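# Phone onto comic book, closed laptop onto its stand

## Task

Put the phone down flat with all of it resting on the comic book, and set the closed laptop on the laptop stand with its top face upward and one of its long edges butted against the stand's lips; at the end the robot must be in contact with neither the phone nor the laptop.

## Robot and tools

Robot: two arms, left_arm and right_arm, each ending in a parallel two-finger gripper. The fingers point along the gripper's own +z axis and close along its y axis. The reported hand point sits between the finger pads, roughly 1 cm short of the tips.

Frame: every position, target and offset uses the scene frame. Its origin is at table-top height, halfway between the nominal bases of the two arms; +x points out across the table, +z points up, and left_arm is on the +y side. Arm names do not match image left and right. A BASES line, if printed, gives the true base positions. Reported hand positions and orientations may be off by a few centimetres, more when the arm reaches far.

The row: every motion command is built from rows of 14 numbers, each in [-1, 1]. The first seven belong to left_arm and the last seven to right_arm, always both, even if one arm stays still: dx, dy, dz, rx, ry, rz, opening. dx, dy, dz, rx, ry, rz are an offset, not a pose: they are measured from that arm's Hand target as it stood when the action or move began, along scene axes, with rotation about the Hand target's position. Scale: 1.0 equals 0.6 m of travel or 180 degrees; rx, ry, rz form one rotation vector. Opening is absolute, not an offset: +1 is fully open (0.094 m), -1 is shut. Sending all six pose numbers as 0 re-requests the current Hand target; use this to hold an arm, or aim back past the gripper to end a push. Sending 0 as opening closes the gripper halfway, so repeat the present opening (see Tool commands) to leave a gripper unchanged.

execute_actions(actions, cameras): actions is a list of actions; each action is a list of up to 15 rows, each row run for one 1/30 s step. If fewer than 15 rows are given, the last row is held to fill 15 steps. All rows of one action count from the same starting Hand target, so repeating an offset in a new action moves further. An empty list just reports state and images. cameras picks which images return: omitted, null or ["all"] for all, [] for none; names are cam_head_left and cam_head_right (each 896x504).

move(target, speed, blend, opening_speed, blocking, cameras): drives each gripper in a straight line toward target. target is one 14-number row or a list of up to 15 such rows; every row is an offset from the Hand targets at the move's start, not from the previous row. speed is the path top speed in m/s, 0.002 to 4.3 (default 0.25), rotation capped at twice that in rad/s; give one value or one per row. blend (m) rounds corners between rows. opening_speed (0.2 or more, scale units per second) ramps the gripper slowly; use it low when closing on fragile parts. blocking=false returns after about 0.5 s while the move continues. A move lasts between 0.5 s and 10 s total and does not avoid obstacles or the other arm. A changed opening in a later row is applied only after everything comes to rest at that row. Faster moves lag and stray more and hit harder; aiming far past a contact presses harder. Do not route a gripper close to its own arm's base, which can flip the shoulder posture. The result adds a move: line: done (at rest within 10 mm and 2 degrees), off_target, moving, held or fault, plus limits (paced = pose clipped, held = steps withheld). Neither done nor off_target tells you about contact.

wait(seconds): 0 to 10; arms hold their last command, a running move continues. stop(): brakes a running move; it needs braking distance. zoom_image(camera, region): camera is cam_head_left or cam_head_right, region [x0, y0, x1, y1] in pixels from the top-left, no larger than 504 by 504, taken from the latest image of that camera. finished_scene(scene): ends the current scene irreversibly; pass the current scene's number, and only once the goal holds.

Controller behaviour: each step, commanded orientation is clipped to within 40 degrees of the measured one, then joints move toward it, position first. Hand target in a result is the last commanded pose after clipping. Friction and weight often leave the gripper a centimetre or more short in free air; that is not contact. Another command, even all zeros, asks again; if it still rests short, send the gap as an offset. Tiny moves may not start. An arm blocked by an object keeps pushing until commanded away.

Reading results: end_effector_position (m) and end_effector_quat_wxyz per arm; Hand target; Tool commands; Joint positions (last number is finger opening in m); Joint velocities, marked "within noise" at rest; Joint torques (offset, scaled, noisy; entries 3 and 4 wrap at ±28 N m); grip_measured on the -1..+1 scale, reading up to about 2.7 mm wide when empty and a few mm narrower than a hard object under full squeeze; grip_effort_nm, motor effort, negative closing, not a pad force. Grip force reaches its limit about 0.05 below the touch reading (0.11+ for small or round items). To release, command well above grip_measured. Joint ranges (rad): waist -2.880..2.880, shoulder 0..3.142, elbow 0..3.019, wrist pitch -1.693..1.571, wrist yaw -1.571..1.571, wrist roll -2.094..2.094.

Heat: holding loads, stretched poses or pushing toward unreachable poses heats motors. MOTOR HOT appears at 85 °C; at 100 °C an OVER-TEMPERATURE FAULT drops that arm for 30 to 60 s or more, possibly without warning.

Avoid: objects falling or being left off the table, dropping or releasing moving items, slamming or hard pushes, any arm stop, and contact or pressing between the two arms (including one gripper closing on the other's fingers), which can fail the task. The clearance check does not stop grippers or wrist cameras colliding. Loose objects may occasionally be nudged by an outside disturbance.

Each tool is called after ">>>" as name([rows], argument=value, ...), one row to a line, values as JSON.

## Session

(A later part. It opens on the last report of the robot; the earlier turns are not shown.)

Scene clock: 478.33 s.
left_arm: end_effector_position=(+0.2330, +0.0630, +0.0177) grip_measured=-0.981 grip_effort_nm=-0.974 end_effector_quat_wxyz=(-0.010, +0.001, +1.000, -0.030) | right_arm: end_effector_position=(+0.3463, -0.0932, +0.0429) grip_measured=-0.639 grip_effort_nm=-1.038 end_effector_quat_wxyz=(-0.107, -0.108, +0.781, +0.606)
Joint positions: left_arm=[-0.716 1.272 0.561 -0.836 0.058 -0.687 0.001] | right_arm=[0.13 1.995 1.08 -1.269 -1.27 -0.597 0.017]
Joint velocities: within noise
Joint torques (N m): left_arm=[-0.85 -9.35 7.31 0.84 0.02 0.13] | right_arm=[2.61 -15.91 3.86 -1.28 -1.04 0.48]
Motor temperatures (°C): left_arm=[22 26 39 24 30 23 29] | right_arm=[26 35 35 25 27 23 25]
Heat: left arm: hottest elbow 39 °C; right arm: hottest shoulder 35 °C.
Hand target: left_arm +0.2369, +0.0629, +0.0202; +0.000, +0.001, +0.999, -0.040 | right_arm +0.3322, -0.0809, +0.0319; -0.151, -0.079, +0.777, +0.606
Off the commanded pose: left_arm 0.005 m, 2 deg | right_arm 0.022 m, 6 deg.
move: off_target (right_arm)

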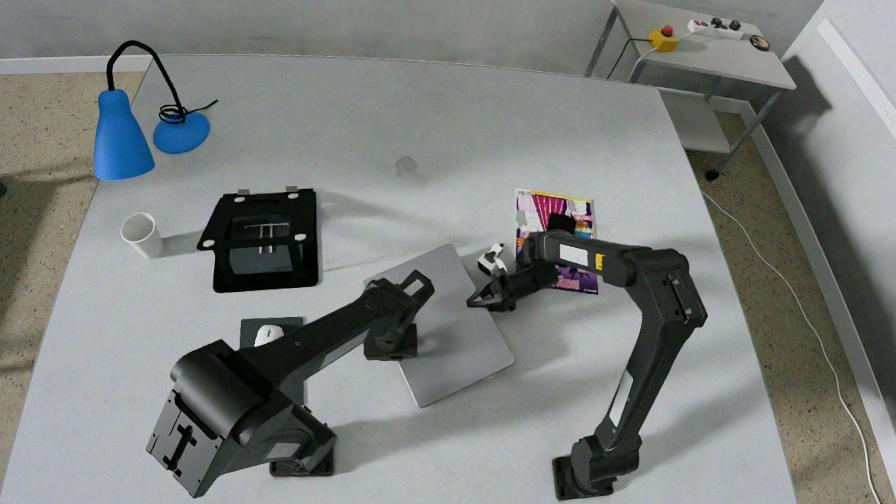

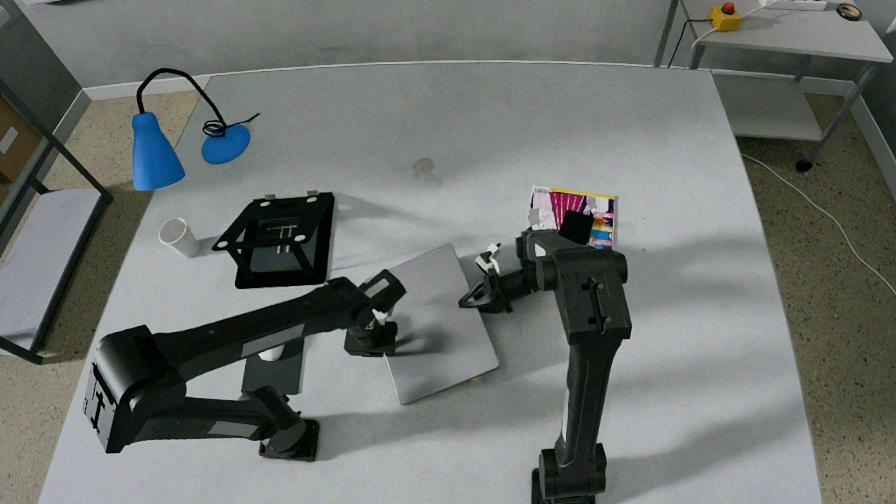

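>>> move([
  [0,0.05,0.2,0,0,0,0.6,0,0,0,0,0,0,-1],
  [0.02,0.38,0.3,-0.44,0,0,0.6,0,0.0,0.05,0,0,0,-1],
  [0.02,0.38,0.3,-0.44,0,0,0.6,0,-0.04,0.5,0.09,0.045,-0.06,-1],
], speed=[0.2,0.2,0.1])

Scene clock: 489.97 s.
left_arm: end_effector_position=(+0.2403, +0.2749, +0.1791) grip_measured=+0.598 grip_effort_nm=0.125 end_effector_quat_wxyz=(+0.127, -0.136, +0.870, -0.457) | right_arm: end_effector_position=(+0.3202, -0.1011, +0.2701) grip_measured=-0.656 grip_effort_nm=-1.033 end_effector_quat_wxyz=(-0.145, +0.055, +0.724, +0.672)
Joint positions: left_arm=[0.799 1.109 0.669 -1.667 0.876 0.774 0.075] | right_arm=[0.098 1.518 1.058 -1.647 -1.508 -0.249 0.016]
Joint velocities: within noise
Joint torques (N m): left_arm=[-0.38 -7.18 13.81 -0.98 0.55 0.05] | right_arm=[-0.56 -20.19 11.78 -1.7 -3.16 0.22]
Motor temperatures (°C): left_arm=[22 26 39 24 29 23 29] | right_arm=[26 35 35 25 30 23 26]
Heat: left arm: hottest elbow 39 °C; right arm: hottest shoulder 35 °C.
Hand target: left_arm +0.2489, +0.2909, +0.2002; +0.000, +0.001, +0.744, -0.668 | right_arm +0.3321, -0.1050, +0.3319; -0.135, +0.016, +0.675, +0.725
Off the commanded pose: left_arm 0.028 m, 35 deg | right_arm 0.063 m, 9 deg.
joint sent to its limit (left arm) — joint 4 (wrist pitch), lower limit. The joint targets are off in orientation, not in position.
joint sent to its limit (right arm) — joint 4 (wrist pitch), lower limit; joint 5 (wrist yaw), lower limit. The joint targets are off in position and orientation.
move: off_target (left_arm, right_arm)

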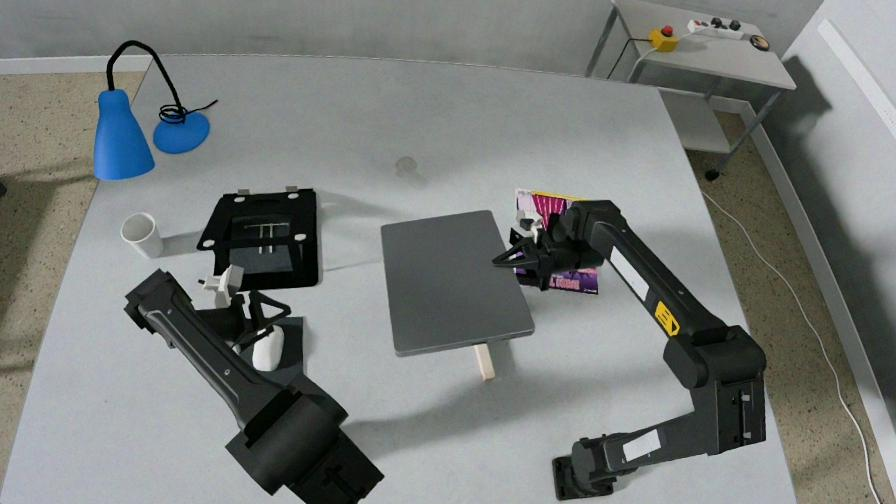

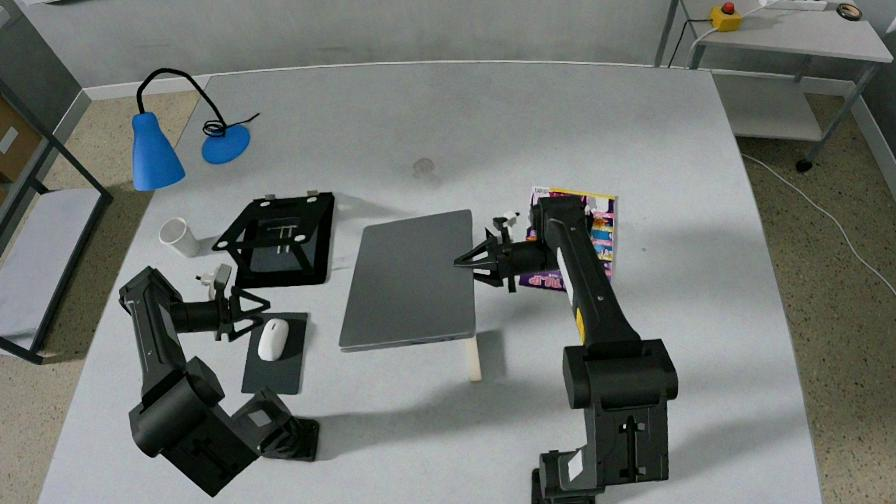

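>>> move([
  [0.02,0,0.0,0,0,0,0.6,0,0.015,-0.14,0,0,0,-1],
], speed=0.1)

>>> move([
  [0.0,-0.13,0.0,-0.03,0,0,0.6,0,0,0,0,0,0,-1],
], speed=0.15)

Scene clock: 497.40 s.
left_arm: end_effector_position=(+0.2486, +0.2787, +0.1828) grip_measured=+0.598 grip_effort_nm=0.125 end_effector_quat_wxyz=(+0.134, -0.142, +0.862, -0.468) | right_arm: end_effector_position=(+0.3254, -0.1005, +0.2188) grip_measured=-0.656 grip_effort_nm=-1.033 end_effector_quat_wxyz=(-0.124, +0.030, +0.722, +0.680)
Joint positions: left_arm=[0.799 1.135 0.684 -1.667 0.909 0.774 0.075] | right_arm=[0.098 1.639 1.024 -1.647 -1.514 -0.47 0.016]
Joint velocities: within noise
Joint torques (N m): left_arm=[-2.43 -5.83 14.09 -0.95 0.6 0.04] | right_arm=[1.2 -17.9 7.77 -1.88 -2.88 0.14]
Motor temperatures (°C): left_arm=[22 26 39 24 29 23 29] | right_arm=[26 35 37 25 36 23 26]
Heat: left arm: hottest elbow 39 °C; right arm: hottest elbow 37 °C.
Hand target: left_arm +0.2609, +0.2910, +0.2003; +0.000, +0.001, +0.744, -0.668 | right_arm +0.3321, -0.0960, +0.2478; -0.135, +0.016, +0.675, +0.725
Off the commanded pose: left_arm 0.025 m, 35 deg | right_arm 0.030 m, 8 deg.
joint sent to its limit (left arm) — joint 4 (wrist pitch), lower limit. The joint targets are off in orientation, not in position.
joint sent to its limit (right arm) — joint 4 (wrist pitch), lower limit; joint 5 (wrist yaw), lower limit. The joint targets are off in orientation, not in position.
move: off_target (left_arm, right_arm)

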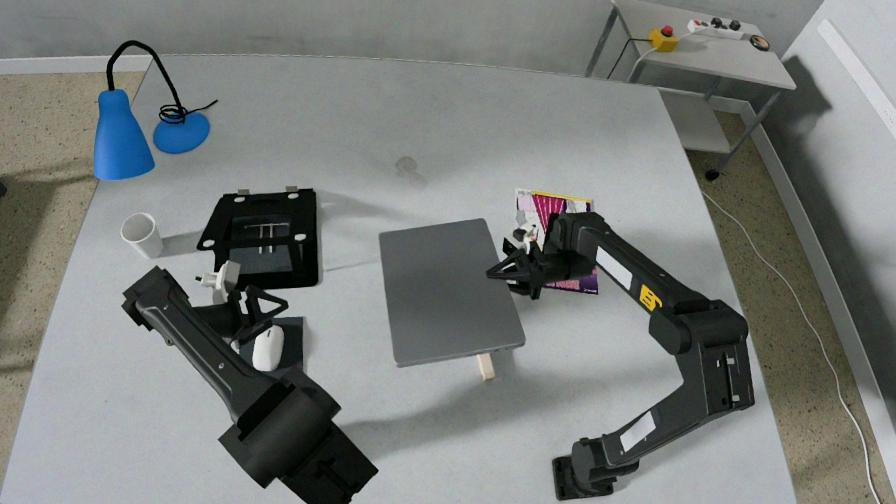

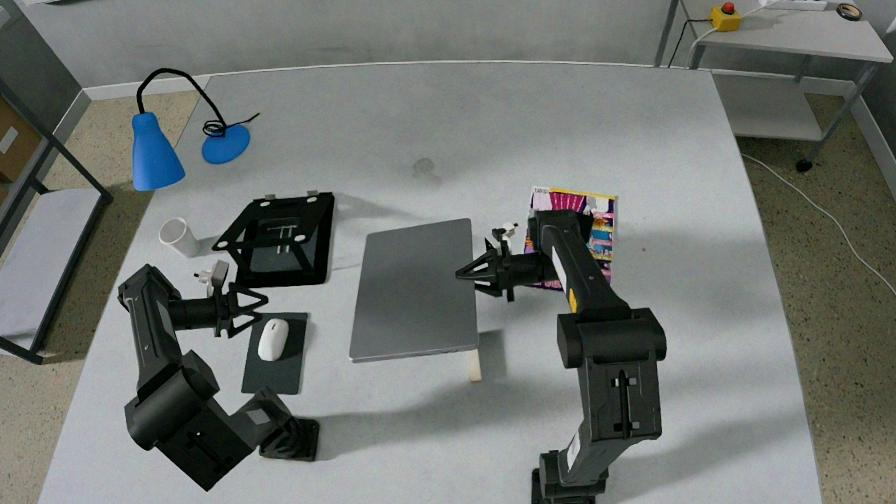

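Scene clock: 500.27 s.
left_arm: end_effector_position=(+0.2659, +0.2182, +0.1991) grip_measured=+0.598 grip_effort_nm=0.125 end_effector_quat_wxyz=(+0.130, -0.113, +0.813, -0.557) | right_arm: end_effector_position=(+0.3254, -0.1005, +0.2188) grip_measured=-0.656 grip_effort_nm=-1.038 end_effector_quat_wxyz=(-0.123, +0.029, +0.722, +0.680)
Joint positions: left_arm=[0.591 1.135 0.636 -1.667 1.139 0.732 0.075] | right_arm=[0.098 1.639 1.024 -1.647 -1.514 -0.473 0.016]
Joint velocities: within noise
Joint torques (N m): left_arm=[-2.67 -6.24 7.27 -1.1 0.55 0.01] | right_arm=[1.08 -17.67 7.8 -1.87 -2.89 0.15]
Motor temperatures (°C): left_arm=[22 26 39 24 29 23 29] | right_arm=[26 35 37 25 37 23 26]
Heat: left arm: hottest elbow 39 °C; right arm: hottest elbow 37 °C.
Hand target: left_arm +0.2609, +0.2130, +0.2003; +0.000, +0.001, +0.712, -0.702 | right_arm +0.3321, -0.0960, +0.2478; -0.135, +0.016, +0.675, +0.725
Off the commanded pose: left_arm 0.007 m, 28 deg | right_arm 0.030 m, 8 deg.
joint sent to its limit (left arm) — joint 4 (wrist pitch), lower limit. The joint targets are off in orientation, not in position.
joint sent to its limit (right arm) — joint 4 (wrist pitch), lower limit; joint 5 (wrist yaw), lower limit. The joint targets are off in orientation, not in position.
move: off_target (left_arm, right_arm)

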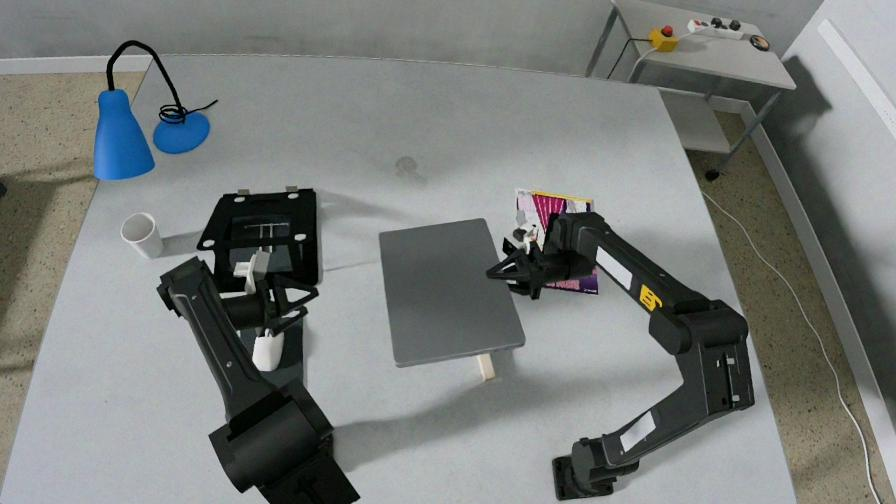

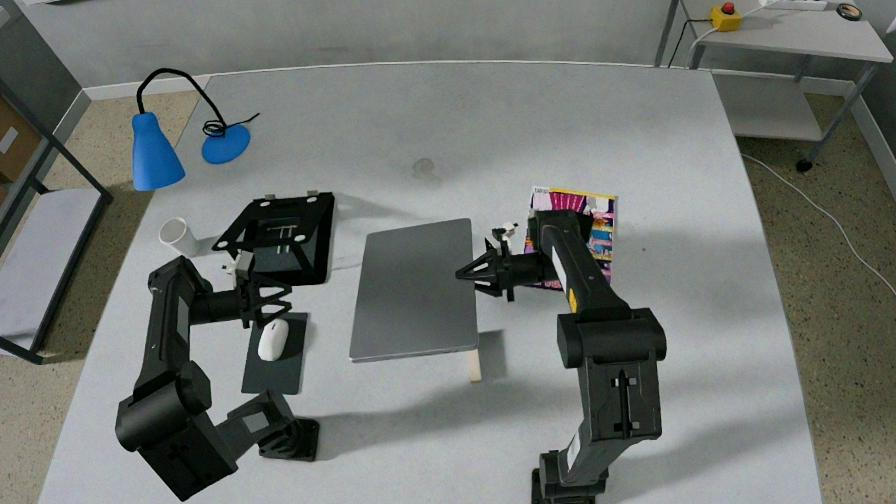

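>>> move([
  [0.05,-0.08,0.0,-0.02,0,0,0.6,0,0,-0.055,0,0,0,-1],
], speed=0.1)

>>> zoom_image(camera="cam_head_left", region=[280, 200, 540, 400])

>>> zoom_image(camera="cam_head_right", region=[260, 200, 520, 400])

Scene clock: 507.90 s.
left_arm: end_effector_position=(+0.2872, +0.1658, +0.1963) grip_measured=+0.598 grip_effort_nm=0.120 end_effector_quat_wxyz=(+0.075, -0.084, +0.759, -0.642) | right_arm: end_effector_position=(+0.3248, -0.1005, +0.1894) grip_measured=-0.656 grip_effort_nm=-1.038 end_effector_quat_wxyz=(-0.123, +0.028, +0.719, +0.683)
Joint positions: left_arm=[0.357 1.3 0.636 -1.667 1.34 0.779 0.075] | right_arm=[0.098 1.71 1.002 -1.647 -1.52 -0.568 0.016]
Joint velocities: within noise
Joint torques (N m): left_arm=[-2.55 -6.65 8.47 -1.03 0.55 0.23] | right_arm=[1.08 -18.02 6.93 -1.94 -2.65 0.17]
Motor temperatures (°C): left_arm=[22 26 38 24 29 23 28] | right_arm=[26 36 37 25 39 23 26]
Heat: left arm: hottest elbow 38 °C; right arm: hottest wrist yaw 39 °C.
Hand target: left_arm +0.2908, +0.1648, +0.2002; +0.000, +0.001, +0.690, -0.724 | right_arm +0.3322, -0.0960, +0.2149; -0.135, +0.016, +0.675, +0.725
Off the commanded pose: left_arm 0.006 m, 18 deg | right_arm 0.027 m, 7 deg.
joint sent to its limit (left arm) — joint 4 (wrist pitch), lower limit. The joint targets are off in orientation, not in position.
joint sent to its limit (right arm) — joint 4 (wrist pitch), lower limit; joint 5 (wrist yaw), lower limit. The joint targets are off in orientation, not in position.
move: off_target (left_arm, right_arm)

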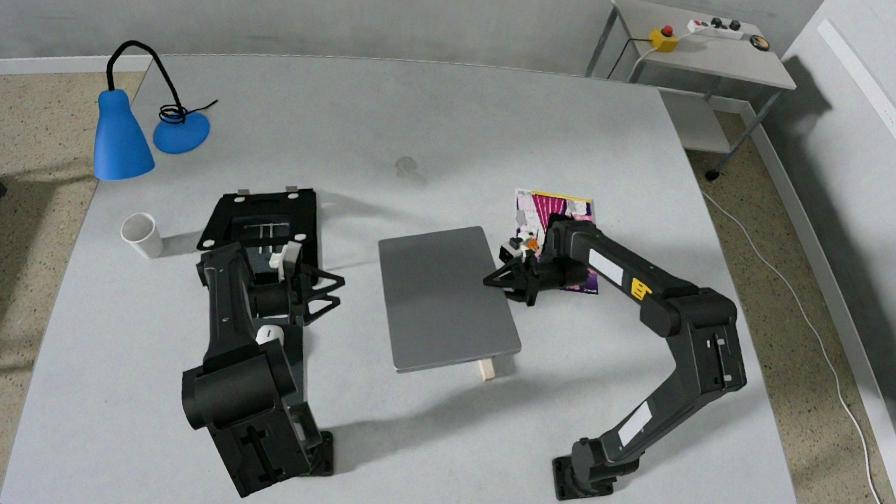

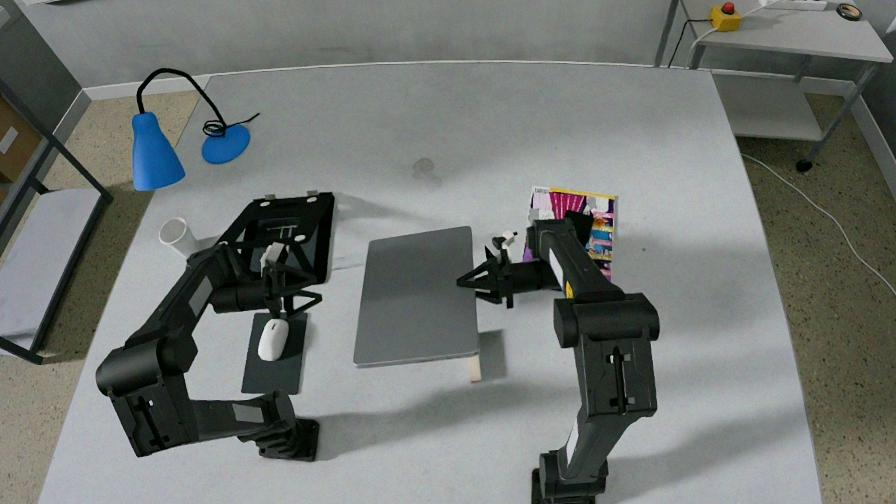

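Scaled by 1.938.

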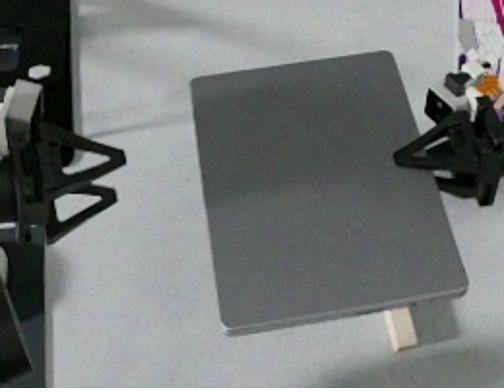

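Scaled by 1.938.

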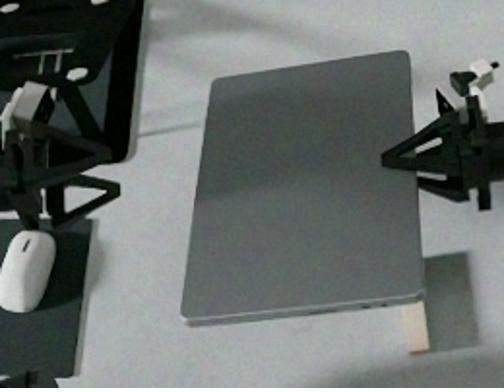

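>>> move([
  [0.0,-0.1,-0.01,-0.0,0,0,0.6,0,0,0,0,0,0,-1],
], speed=0.1)

>>> zoom_image(camera="cam_head_left", region=[280, 200, 540, 400])

>>> zoom_image(camera="cam_head_right", region=[260, 200, 520, 400])

Scene clock: 513.10 s.
left_arm: end_effector_position=(+0.2886, +0.1073, +0.1924) grip_measured=+0.598 grip_effort_nm=0.125 end_effector_quat_wxyz=(+0.032, -0.033, +0.723, -0.689) | right_arm: end_effector_position=(+0.3248, -0.1005, +0.1894) grip_measured=-0.656 grip_effort_nm=-1.033 end_effector_quat_wxyz=(-0.122, +0.027, +0.719, +0.683)
Joint positions: left_arm=[0.119 1.41 0.636 -1.667 1.497 0.872 0.075] | right_arm=[0.098 1.71 1.002 -1.647 -1.52 -0.571 0.016]
Joint velocities: within noise
Joint torques (N m): left_arm=[-2.49 -8.06 7.46 -1.14 0.47 0.14] | right_arm=[1.03 -17.96 6.91 -1.96 -2.65 0.14]
Motor temperatures (°C): left_arm=[22 26 38 24 29 23 28] | right_arm=[26 36 37 25 40 23 27]
Heat: left arm: hottest elbow 38 °C; right arm: hottest wrist yaw 40 °C.
Hand target: left_arm +0.2909, +0.1049, +0.1942; +0.000, +0.000, +0.690, -0.724 | right_arm +0.3322, -0.0960, +0.2149; -0.135, +0.016, +0.675, +0.725
Off the commanded pose: left_arm 0.004 m, 8 deg | right_arm 0.027 m, 7 deg.
joint sent to its limit (left arm) — joint 4 (wrist pitch), lower limit. The joint targets are off in orientation, not in position.
joint sent to its limit (right arm) — joint 4 (wrist pitch), lower limit; joint 5 (wrist yaw), lower limit. The joint targets are off in orientation, not in position.
move: off_target (left_arm, right_arm)

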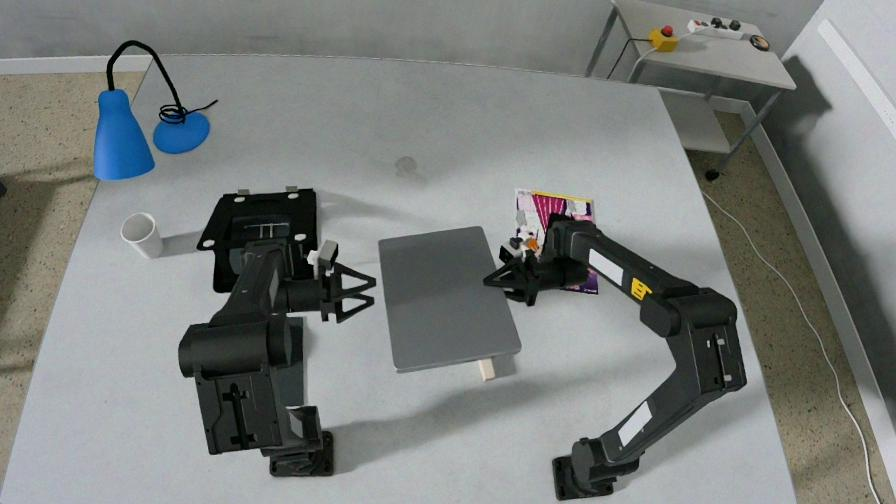

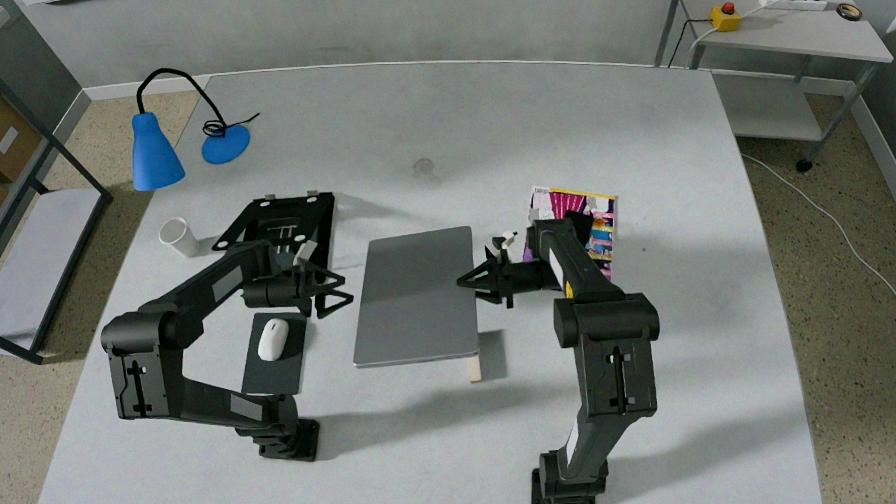

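Scaled by 1.938.

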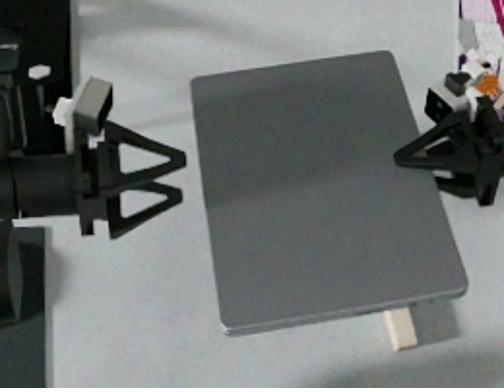

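Scaled by 1.938.

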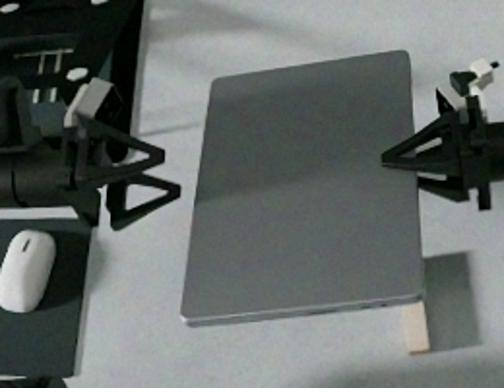

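>>> move([
  [0.0,0.0,-0.05,0.0,0,0,0.6,0,0,0,0,0,0,-1],
  [0.0,-0.11,-0.05,0.0,0,0,0.6,0,0,0,0,0,0,-1],
], speed=0.08)

>>> zoom_image(camera="cam_head_left", region=[280, 200, 540, 400])

>>> zoom_image(camera="cam_head_right", region=[260, 200, 520, 400])

Scene clock: 519.67 s.
left_arm: end_effector_position=(+0.2795, +0.0453, +0.1605) grip_measured=+0.598 grip_effort_nm=0.125 end_effector_quat_wxyz=(-0.042, +0.034, +0.708, -0.704) | right_arm: end_effector_position=(+0.3248, -0.1005, +0.1894) grip_measured=-0.656 grip_effort_nm=-1.038 end_effector_quat_wxyz=(-0.122, +0.027, +0.719, +0.683)
Joint positions: left_arm=[-0.126 1.609 0.677 -1.667 1.559 1.016 0.075] | right_arm=[0.098 1.71 1.002 -1.647 -1.52 -0.571 0.016]
Joint velocities: within noise
Joint torques (N m): left_arm=[-2.08 -9.11 8.54 -0.76 0.41 0.04] | right_arm=[1.08 -17.85 6.91 -1.94 -2.65 0.15]
Motor temperatures (°C): left_arm=[22 26 37 24 29 23 28] | right_arm=[26 35 37 25 41 23 27]
Heat: left arm: hottest elbow 37 °C; right arm: hottest wrist yaw 41 °C.
Hand target: left_arm +0.2909, +0.0389, +0.1643; +0.000, +0.001, +0.690, -0.724 | right_arm +0.3322, -0.0960, +0.2149; -0.135, +0.016, +0.675, +0.725
Off the commanded pose: left_arm 0.014 m, 7 deg | right_arm 0.027 m, 7 deg.
joint sent to its limit (left arm) — joint 5 (wrist yaw), upper limit. The joint targets are off in orientation, not in position.
joint sent to its limit (right arm) — joint 4 (wrist pitch), lower limit; joint 5 (wrist yaw), lower limit. The joint targets are off in orientation, not in position.
move: off_target (left_arm, right_arm)

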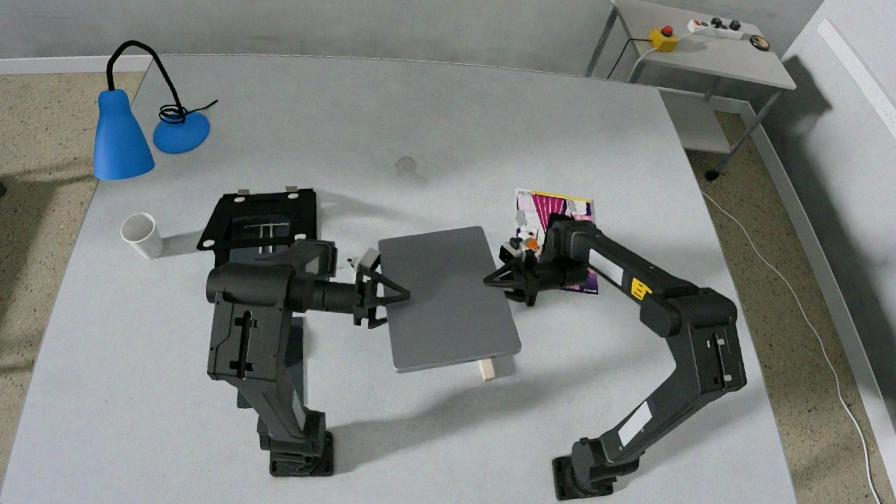

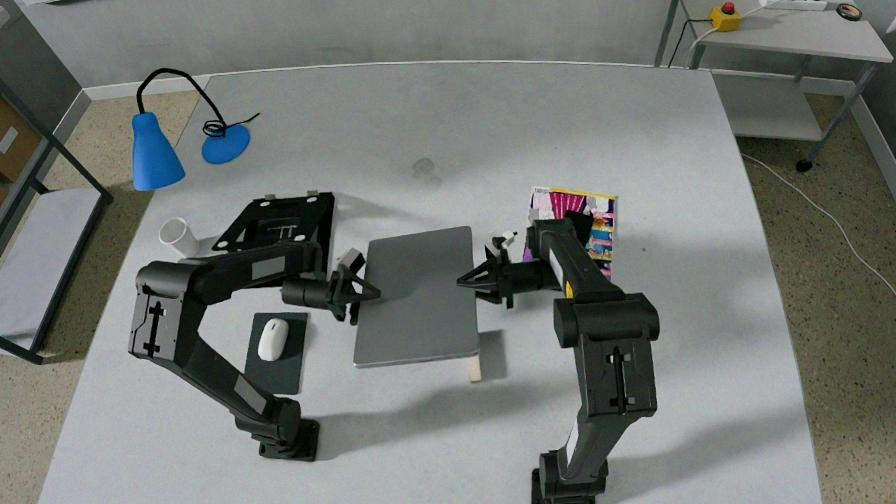

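Scaled by 1.938.

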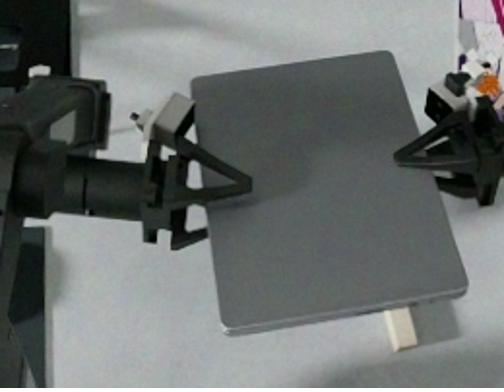

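Scaled by 1.938.

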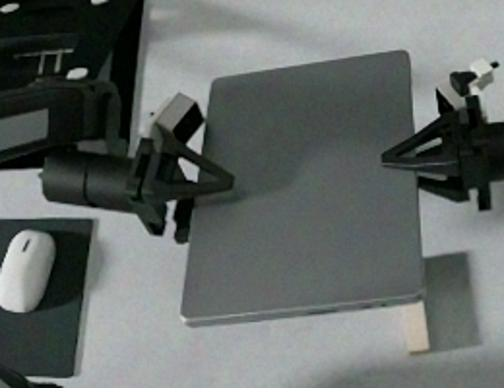

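>>> move([
  [0.0,-0.035,0.0,0.0,0,0,0.6,0,0,0,0,0,0,-1],
  [0.0,-0.035,0.0,0.0,0,0,-1,0,0,0,0,0,0,-1],
], speed=0.08, opening_speed=0.5)

Scene clock: 526.93 s.
left_arm: end_effector_position=(+0.2853, +0.0308, +0.1612) grip_measured=-0.427 grip_effort_nm=-1.009 end_effector_quat_wxyz=(-0.063, +0.045, +0.707, -0.703) | right_arm: end_effector_position=(+0.3244, -0.1015, +0.1848) grip_measured=-0.657 grip_effort_nm=-1.043 end_effector_quat_wxyz=(-0.118, +0.026, +0.718, +0.685)
Joint positions: left_arm=[-0.176 1.636 0.719 -1.667 1.564 0.988 0.027] | right_arm=[0.095 1.72 0.996 -1.647 -1.523 -0.594 0.016]
Joint velocities: within noise
Joint torques (N m): left_arm=[-3.84 -9.99 8.4 -0.5 0.19 0.01] | right_arm=[1.26 -18.84 7.17 -1.96 -2.54 0.35]
Motor temperatures (°C): left_arm=[22 26 37 24 29 23 28] | right_arm=[26 35 37 25 42 23 27]
Heat: left arm: hottest elbow 37 °C; right arm: hottest wrist yaw 42 °C.
Hand target: left_arm +0.2909, +0.0179, +0.1642; +0.000, +0.001, +0.690, -0.724 | right_arm +0.3323, -0.0960, +0.2149; -0.135, +0.016, +0.675, +0.725
Off the commanded pose: left_arm 0.014 m, 9 deg | right_arm 0.032 m, 7 deg.
joint read past its limit (left arm) — joint 5 (wrist yaw), upper limit.
joint sent to its limit (left arm) — joint 5 (wrist yaw), upper limit. The joint targets are off in orientation, not in position.
joint sent to its limit (right arm) — joint 4 (wrist pitch), lower limit; joint 5 (wrist yaw), lower limit. The joint targets are off in orientation, not in position.
move: off_target (left_arm, right_arm); target 2's new opening was sent with left_arm's hand 0.015 m and 9 deg from that target

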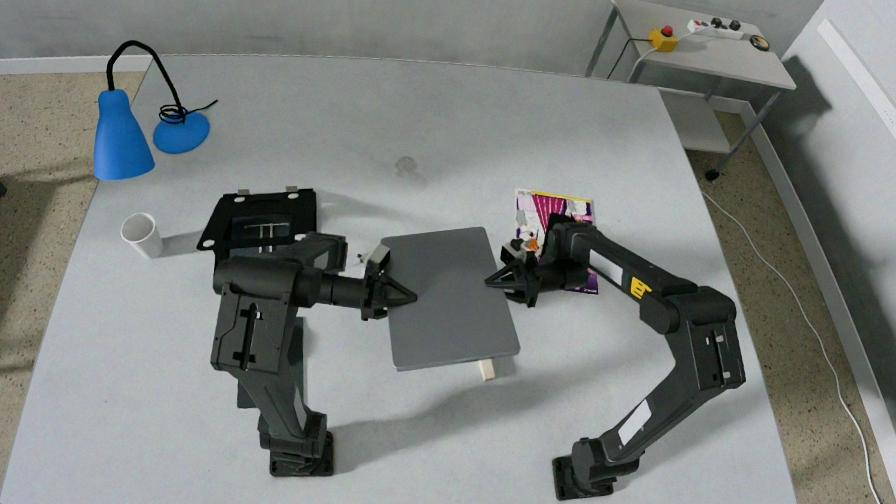

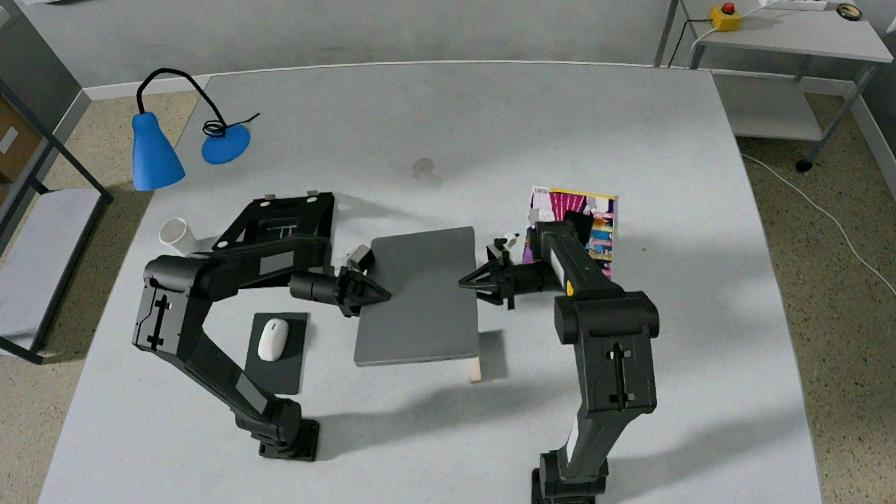

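>>> move([
  [0.0,0.0,0.09,0.0,0,0,-1,0,0,0,0,0,0,-1],
], speed=0.06)

>>> move([
  [0.0,0.0,0.0,0.0,0,0,-1,0,0,0,0,0,0,0.2],
], opening_speed=0.5)

Scene clock: 532.17 s.
left_arm: end_effector_position=(+0.2883, +0.0316, +0.1898) grip_measured=-0.471 grip_effort_nm=-1.009 end_effector_quat_wxyz=(-0.074, +0.030, +0.708, -0.702) | right_arm: end_effector_position=(+0.3269, -0.1020, +0.1959) grip_measured=-0.663 grip_effort_nm=-1.038 end_effector_quat_wxyz=(-0.124, +0.050, +0.708, +0.693)
Joint positions: left_arm=[-0.171 1.54 0.738 -1.665 1.564 0.835 0.025] | right_arm=[0.093 1.705 0.996 -1.674 -1.559 -0.565 0.016]
Joint velocities: within noise
Joint torques (N m): left_arm=[-4.31 -15.21 10.63 -1.21 0.31 -0.15] | right_arm=[1.49 -17.49 7.43 -1.02 -1.3 0.11]
Motor temperatures (°C): left_arm=[22 26 37 24 28 23 28] | right_arm=[26 36 37 25 41 23 27]
Heat: left arm: hottest elbow 37 °C; right arm: hottest wrist yaw 41 °C.
Hand target: left_arm +0.2909, +0.0180, +0.2182; +0.000, +0.000, +0.690, -0.724 | right_arm +0.3323, -0.0960, +0.2148; -0.135, +0.016, +0.675, +0.725
Off the commanded pose: left_arm 0.032 m, 10 deg | right_arm 0.021 m, 7 deg.
joint read past its limit (left arm) — joint 5 (wrist yaw), upper limit.
joint sent to its limit (left arm) — joint 4 (wrist pitch), lower limit; joint 5 (wrist yaw), upper limit. The joint targets are off in orientation, not in position.
joint sent to its limit (right arm) — joint 4 (wrist pitch), lower limit; joint 5 (wrist yaw), lower limit. The joint targets are off in orientation, not in position.
move: off_target (left_arm, right_arm)

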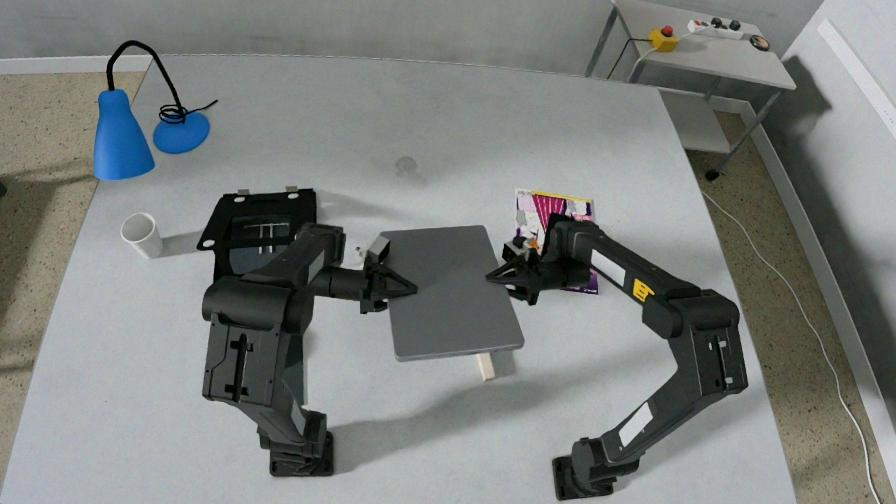

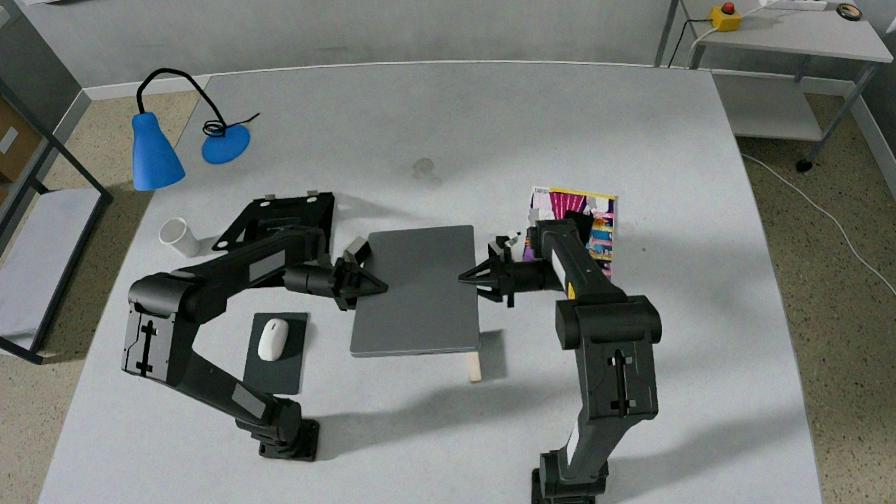

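Scene clock: 535.27 s.
left_arm: end_effector_position=(+0.2857, +0.0306, +0.1892) grip_measured=-0.489 grip_effort_nm=-1.004 end_effector_quat_wxyz=(-0.083, +0.035, +0.712, -0.696) | right_arm: end_effector_position=(+0.3267, -0.0998, +0.1970) grip_measured=+0.199 grip_effort_nm=0.032 end_effector_quat_wxyz=(-0.127, +0.052, +0.706, +0.695)
Joint positions: left_arm=[-0.176 1.531 0.74 -1.643 1.544 0.794 0.024] | right_arm=[0.099 1.704 0.996 -1.674 -1.567 -0.559 0.056]
Joint velocities: within noise
Joint torques (N m): left_arm=[-3.25 -15.03 10.4 -1.2 1.08 -0.14] | right_arm=[1.08 -17.44 7.46 -1.02 -1.03 0.09]
Motor temperatures (°C): left_arm=[22 26 37 24 29 23 29] | right_arm=[26 36 37 25 40 23 27]
Heat: left arm: hottest elbow 37 °C; right arm: hottest wrist yaw 40 °C.
Hand target: left_arm +0.2909, +0.0180, +0.2182; +0.001, +0.001, +0.690, -0.724 | right_arm +0.3322, -0.0960, +0.2148; -0.135, +0.016, +0.675, +0.725
Off the commanded pose: left_arm 0.032 m, 11 deg | right_arm 0.019 m, 7 deg.
joint sent to its limit (left arm) — joint 5 (wrist yaw), upper limit. The joint targets are off in orientation, not in position.
joint sent to its limit (right arm) — joint 4 (wrist pitch), lower limit; joint 5 (wrist yaw), lower limit. The joint targets are off in orientation, not in position.
move: off_target (left_arm, right_arm)

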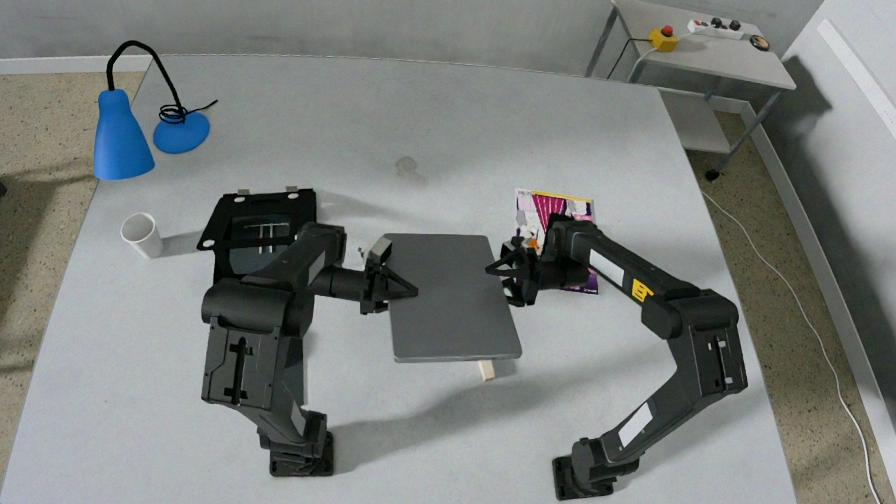

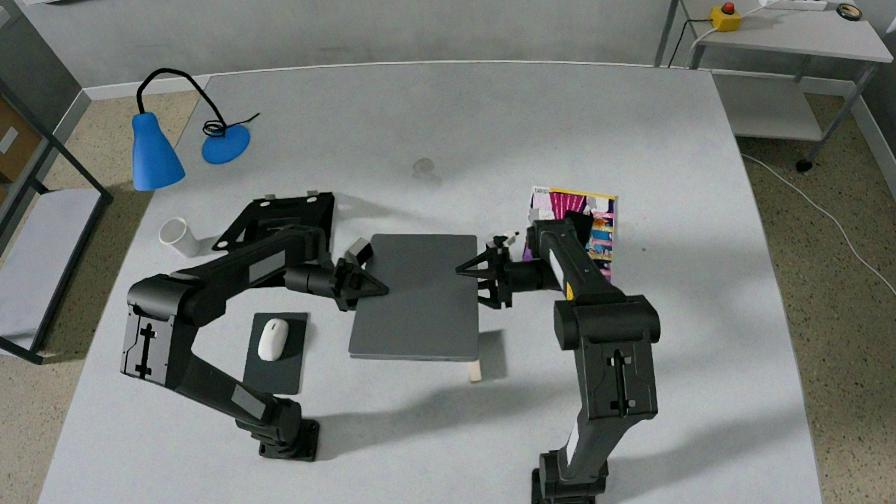

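>>> move([
  [0.0,0.0,0.03,-0.0,0,0,-1,0,0,-0.015,0,0,0,0.5],
  [0.0,0.0,0.03,-0.0,0,0,-1,-0.01,-0.2,-0.015,0,0,0,0.5],
], speed=0.06)

Scene clock: 543.33 s.
left_arm: end_effector_position=(+0.2874, +0.0249, +0.1945) grip_measured=-0.490 grip_effort_nm=-1.009 end_effector_quat_wxyz=(-0.097, +0.031, +0.734, -0.672) | right_arm: end_effector_position=(+0.3318, -0.2123, +0.2040) grip_measured=+0.499 grip_effort_nm=0.051 end_effector_quat_wxyz=(-0.032, +0.098, +0.747, +0.656)
Joint positions: left_arm=[-0.197 1.358 0.696 -1.137 1.489 0.128 0.024] | right_arm=[-0.21 1.586 0.954 -1.669 -1.386 -0.56 0.07]
Joint velocities: within noise
Joint torques (N m): left_arm=[-2.49 -15.21 10.35 0.2 3.37 0.07] | right_arm=[-0.26 -14.97 5.15 -1.16 -0.38 0.14]
Motor temperatures (°C): left_arm=[22 26 37 24 32 23 29] | right_arm=[26 36 37 25 36 23 26]
Heat: left arm: hottest elbow 37 °C; right arm: hottest elbow 37 °C.
Hand target: left_arm +0.2908, +0.0179, +0.2361; +0.000, +0.000, +0.690, -0.724 | right_arm +0.3262, -0.2159, +0.2058; -0.135, +0.016, +0.675, +0.725
Off the commanded pose: left_arm 0.042 m, 14 deg | right_arm 0.007 m, 19 deg.
joint sent to its limit (left arm) — joint 5 (wrist yaw), upper limit. The joint targets are off in orientation, not in position.
joint sent to its limit (right arm) — joint 4 (wrist pitch), lower limit. The joint targets are off in orientation, not in position.
move: off_target (left_arm, right_arm)

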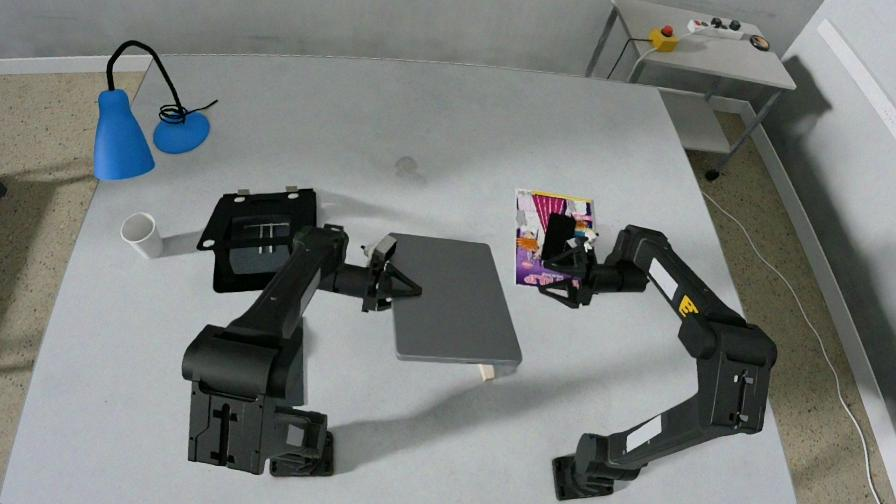

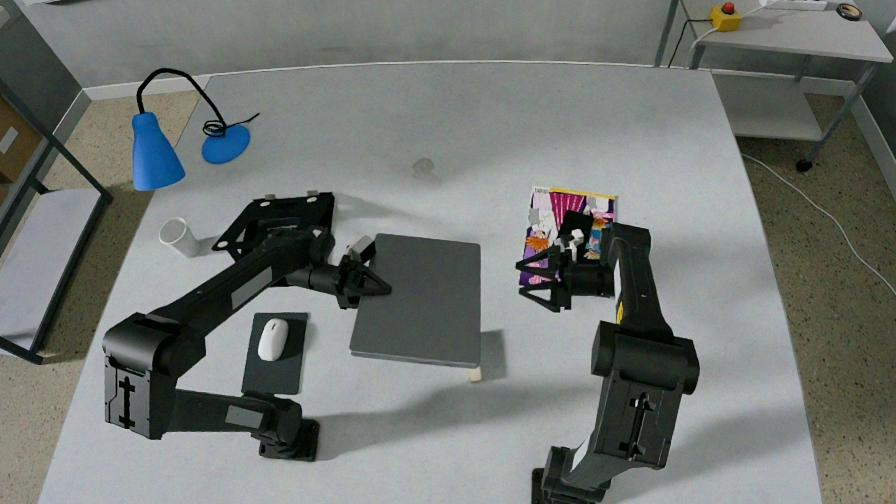

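>>> move([
  [-0.0,0.1,0.23,-0.0,0,0,-1,0,0.0,0.1,0,0,0,0.0],
  [-0.03,0.37,0.23,-0.0,0,0.25,-1,0,0.0,0.1,0,0,0,0.0],
  [-0.03,0.37,0.23,-0.0,0,0.5,-1,0,0.0,0.1,0,0,0,0.0],
], speed=0.15)

Scene clock: 553.93 s.
left_arm: end_effector_position=(+0.2797, +0.2442, +0.2628) grip_measured=-0.490 grip_effort_nm=-1.009 end_effector_quat_wxyz=(-0.424, +0.575, -0.556, +0.425) | right_arm: end_effector_position=(+0.3227, -0.2100, +0.2563) grip_measured=+0.001 grip_effort_nm=-0.085 end_effector_quat_wxyz=(-0.026, +0.128, +0.735, +0.666)
Joint positions: left_arm=[-0.037 0.057 0.354 -0.58 -0.023 -1.596 0.024] | right_arm=[-0.214 1.437 0.954 -1.669 -1.435 -0.375 0.047]
Joint velocities: within noise
Joint torques (N m): left_arm=[-2.61 -2.32 22.46 5.14 -0.25 0.31] | right_arm=[-0.56 -13.1 8.36 -0.98 -0.57 0.14]
Motor temperatures (°C): left_arm=[22 26 40 24 37 23 29] | right_arm=[26 36 37 25 34 23 26]
Heat: left arm: hottest elbow 40 °C; right arm: hottest elbow 37 °C.
Hand target: left_arm +0.2728, +0.2399, +0.3742; -0.512, +0.487, -0.488, +0.512 | right_arm +0.3262, -0.2160, +0.2658; -0.135, +0.016, +0.675, +0.725
Off the commanded pose: left_arm 0.112 m, 19 deg | right_arm 0.012 m, 20 deg.
joint sent to its limit (left arm) — joint 2 (shoulder), lower limit. The joint targets are off in position and orientation.
joint sent to its limit (right arm) — joint 4 (wrist pitch), lower limit. The joint targets are off in orientation, not in position.
move: off_target (left_arm, right_arm)

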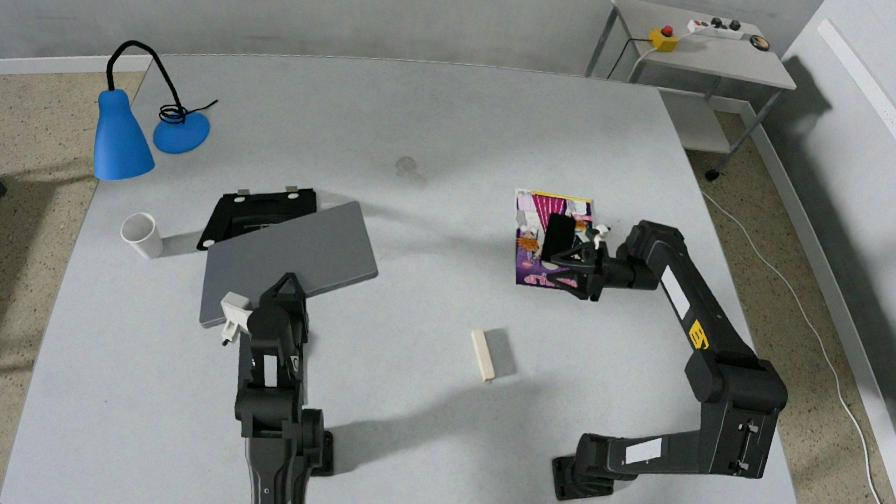

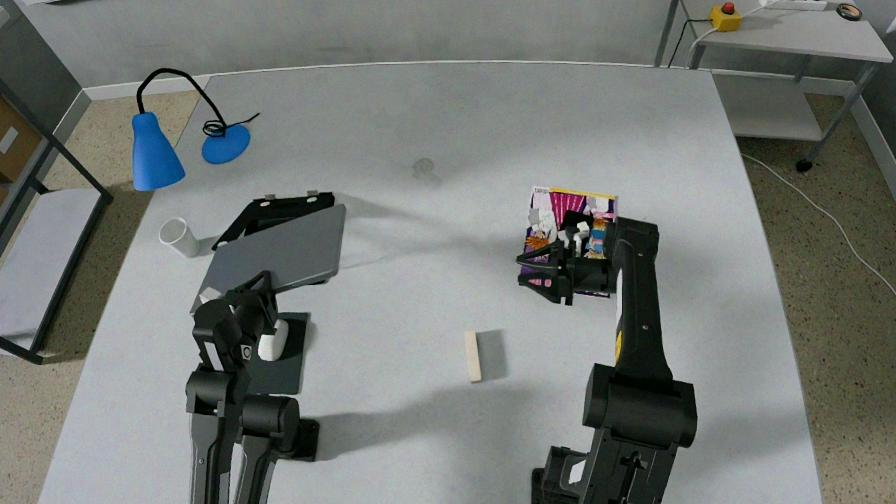

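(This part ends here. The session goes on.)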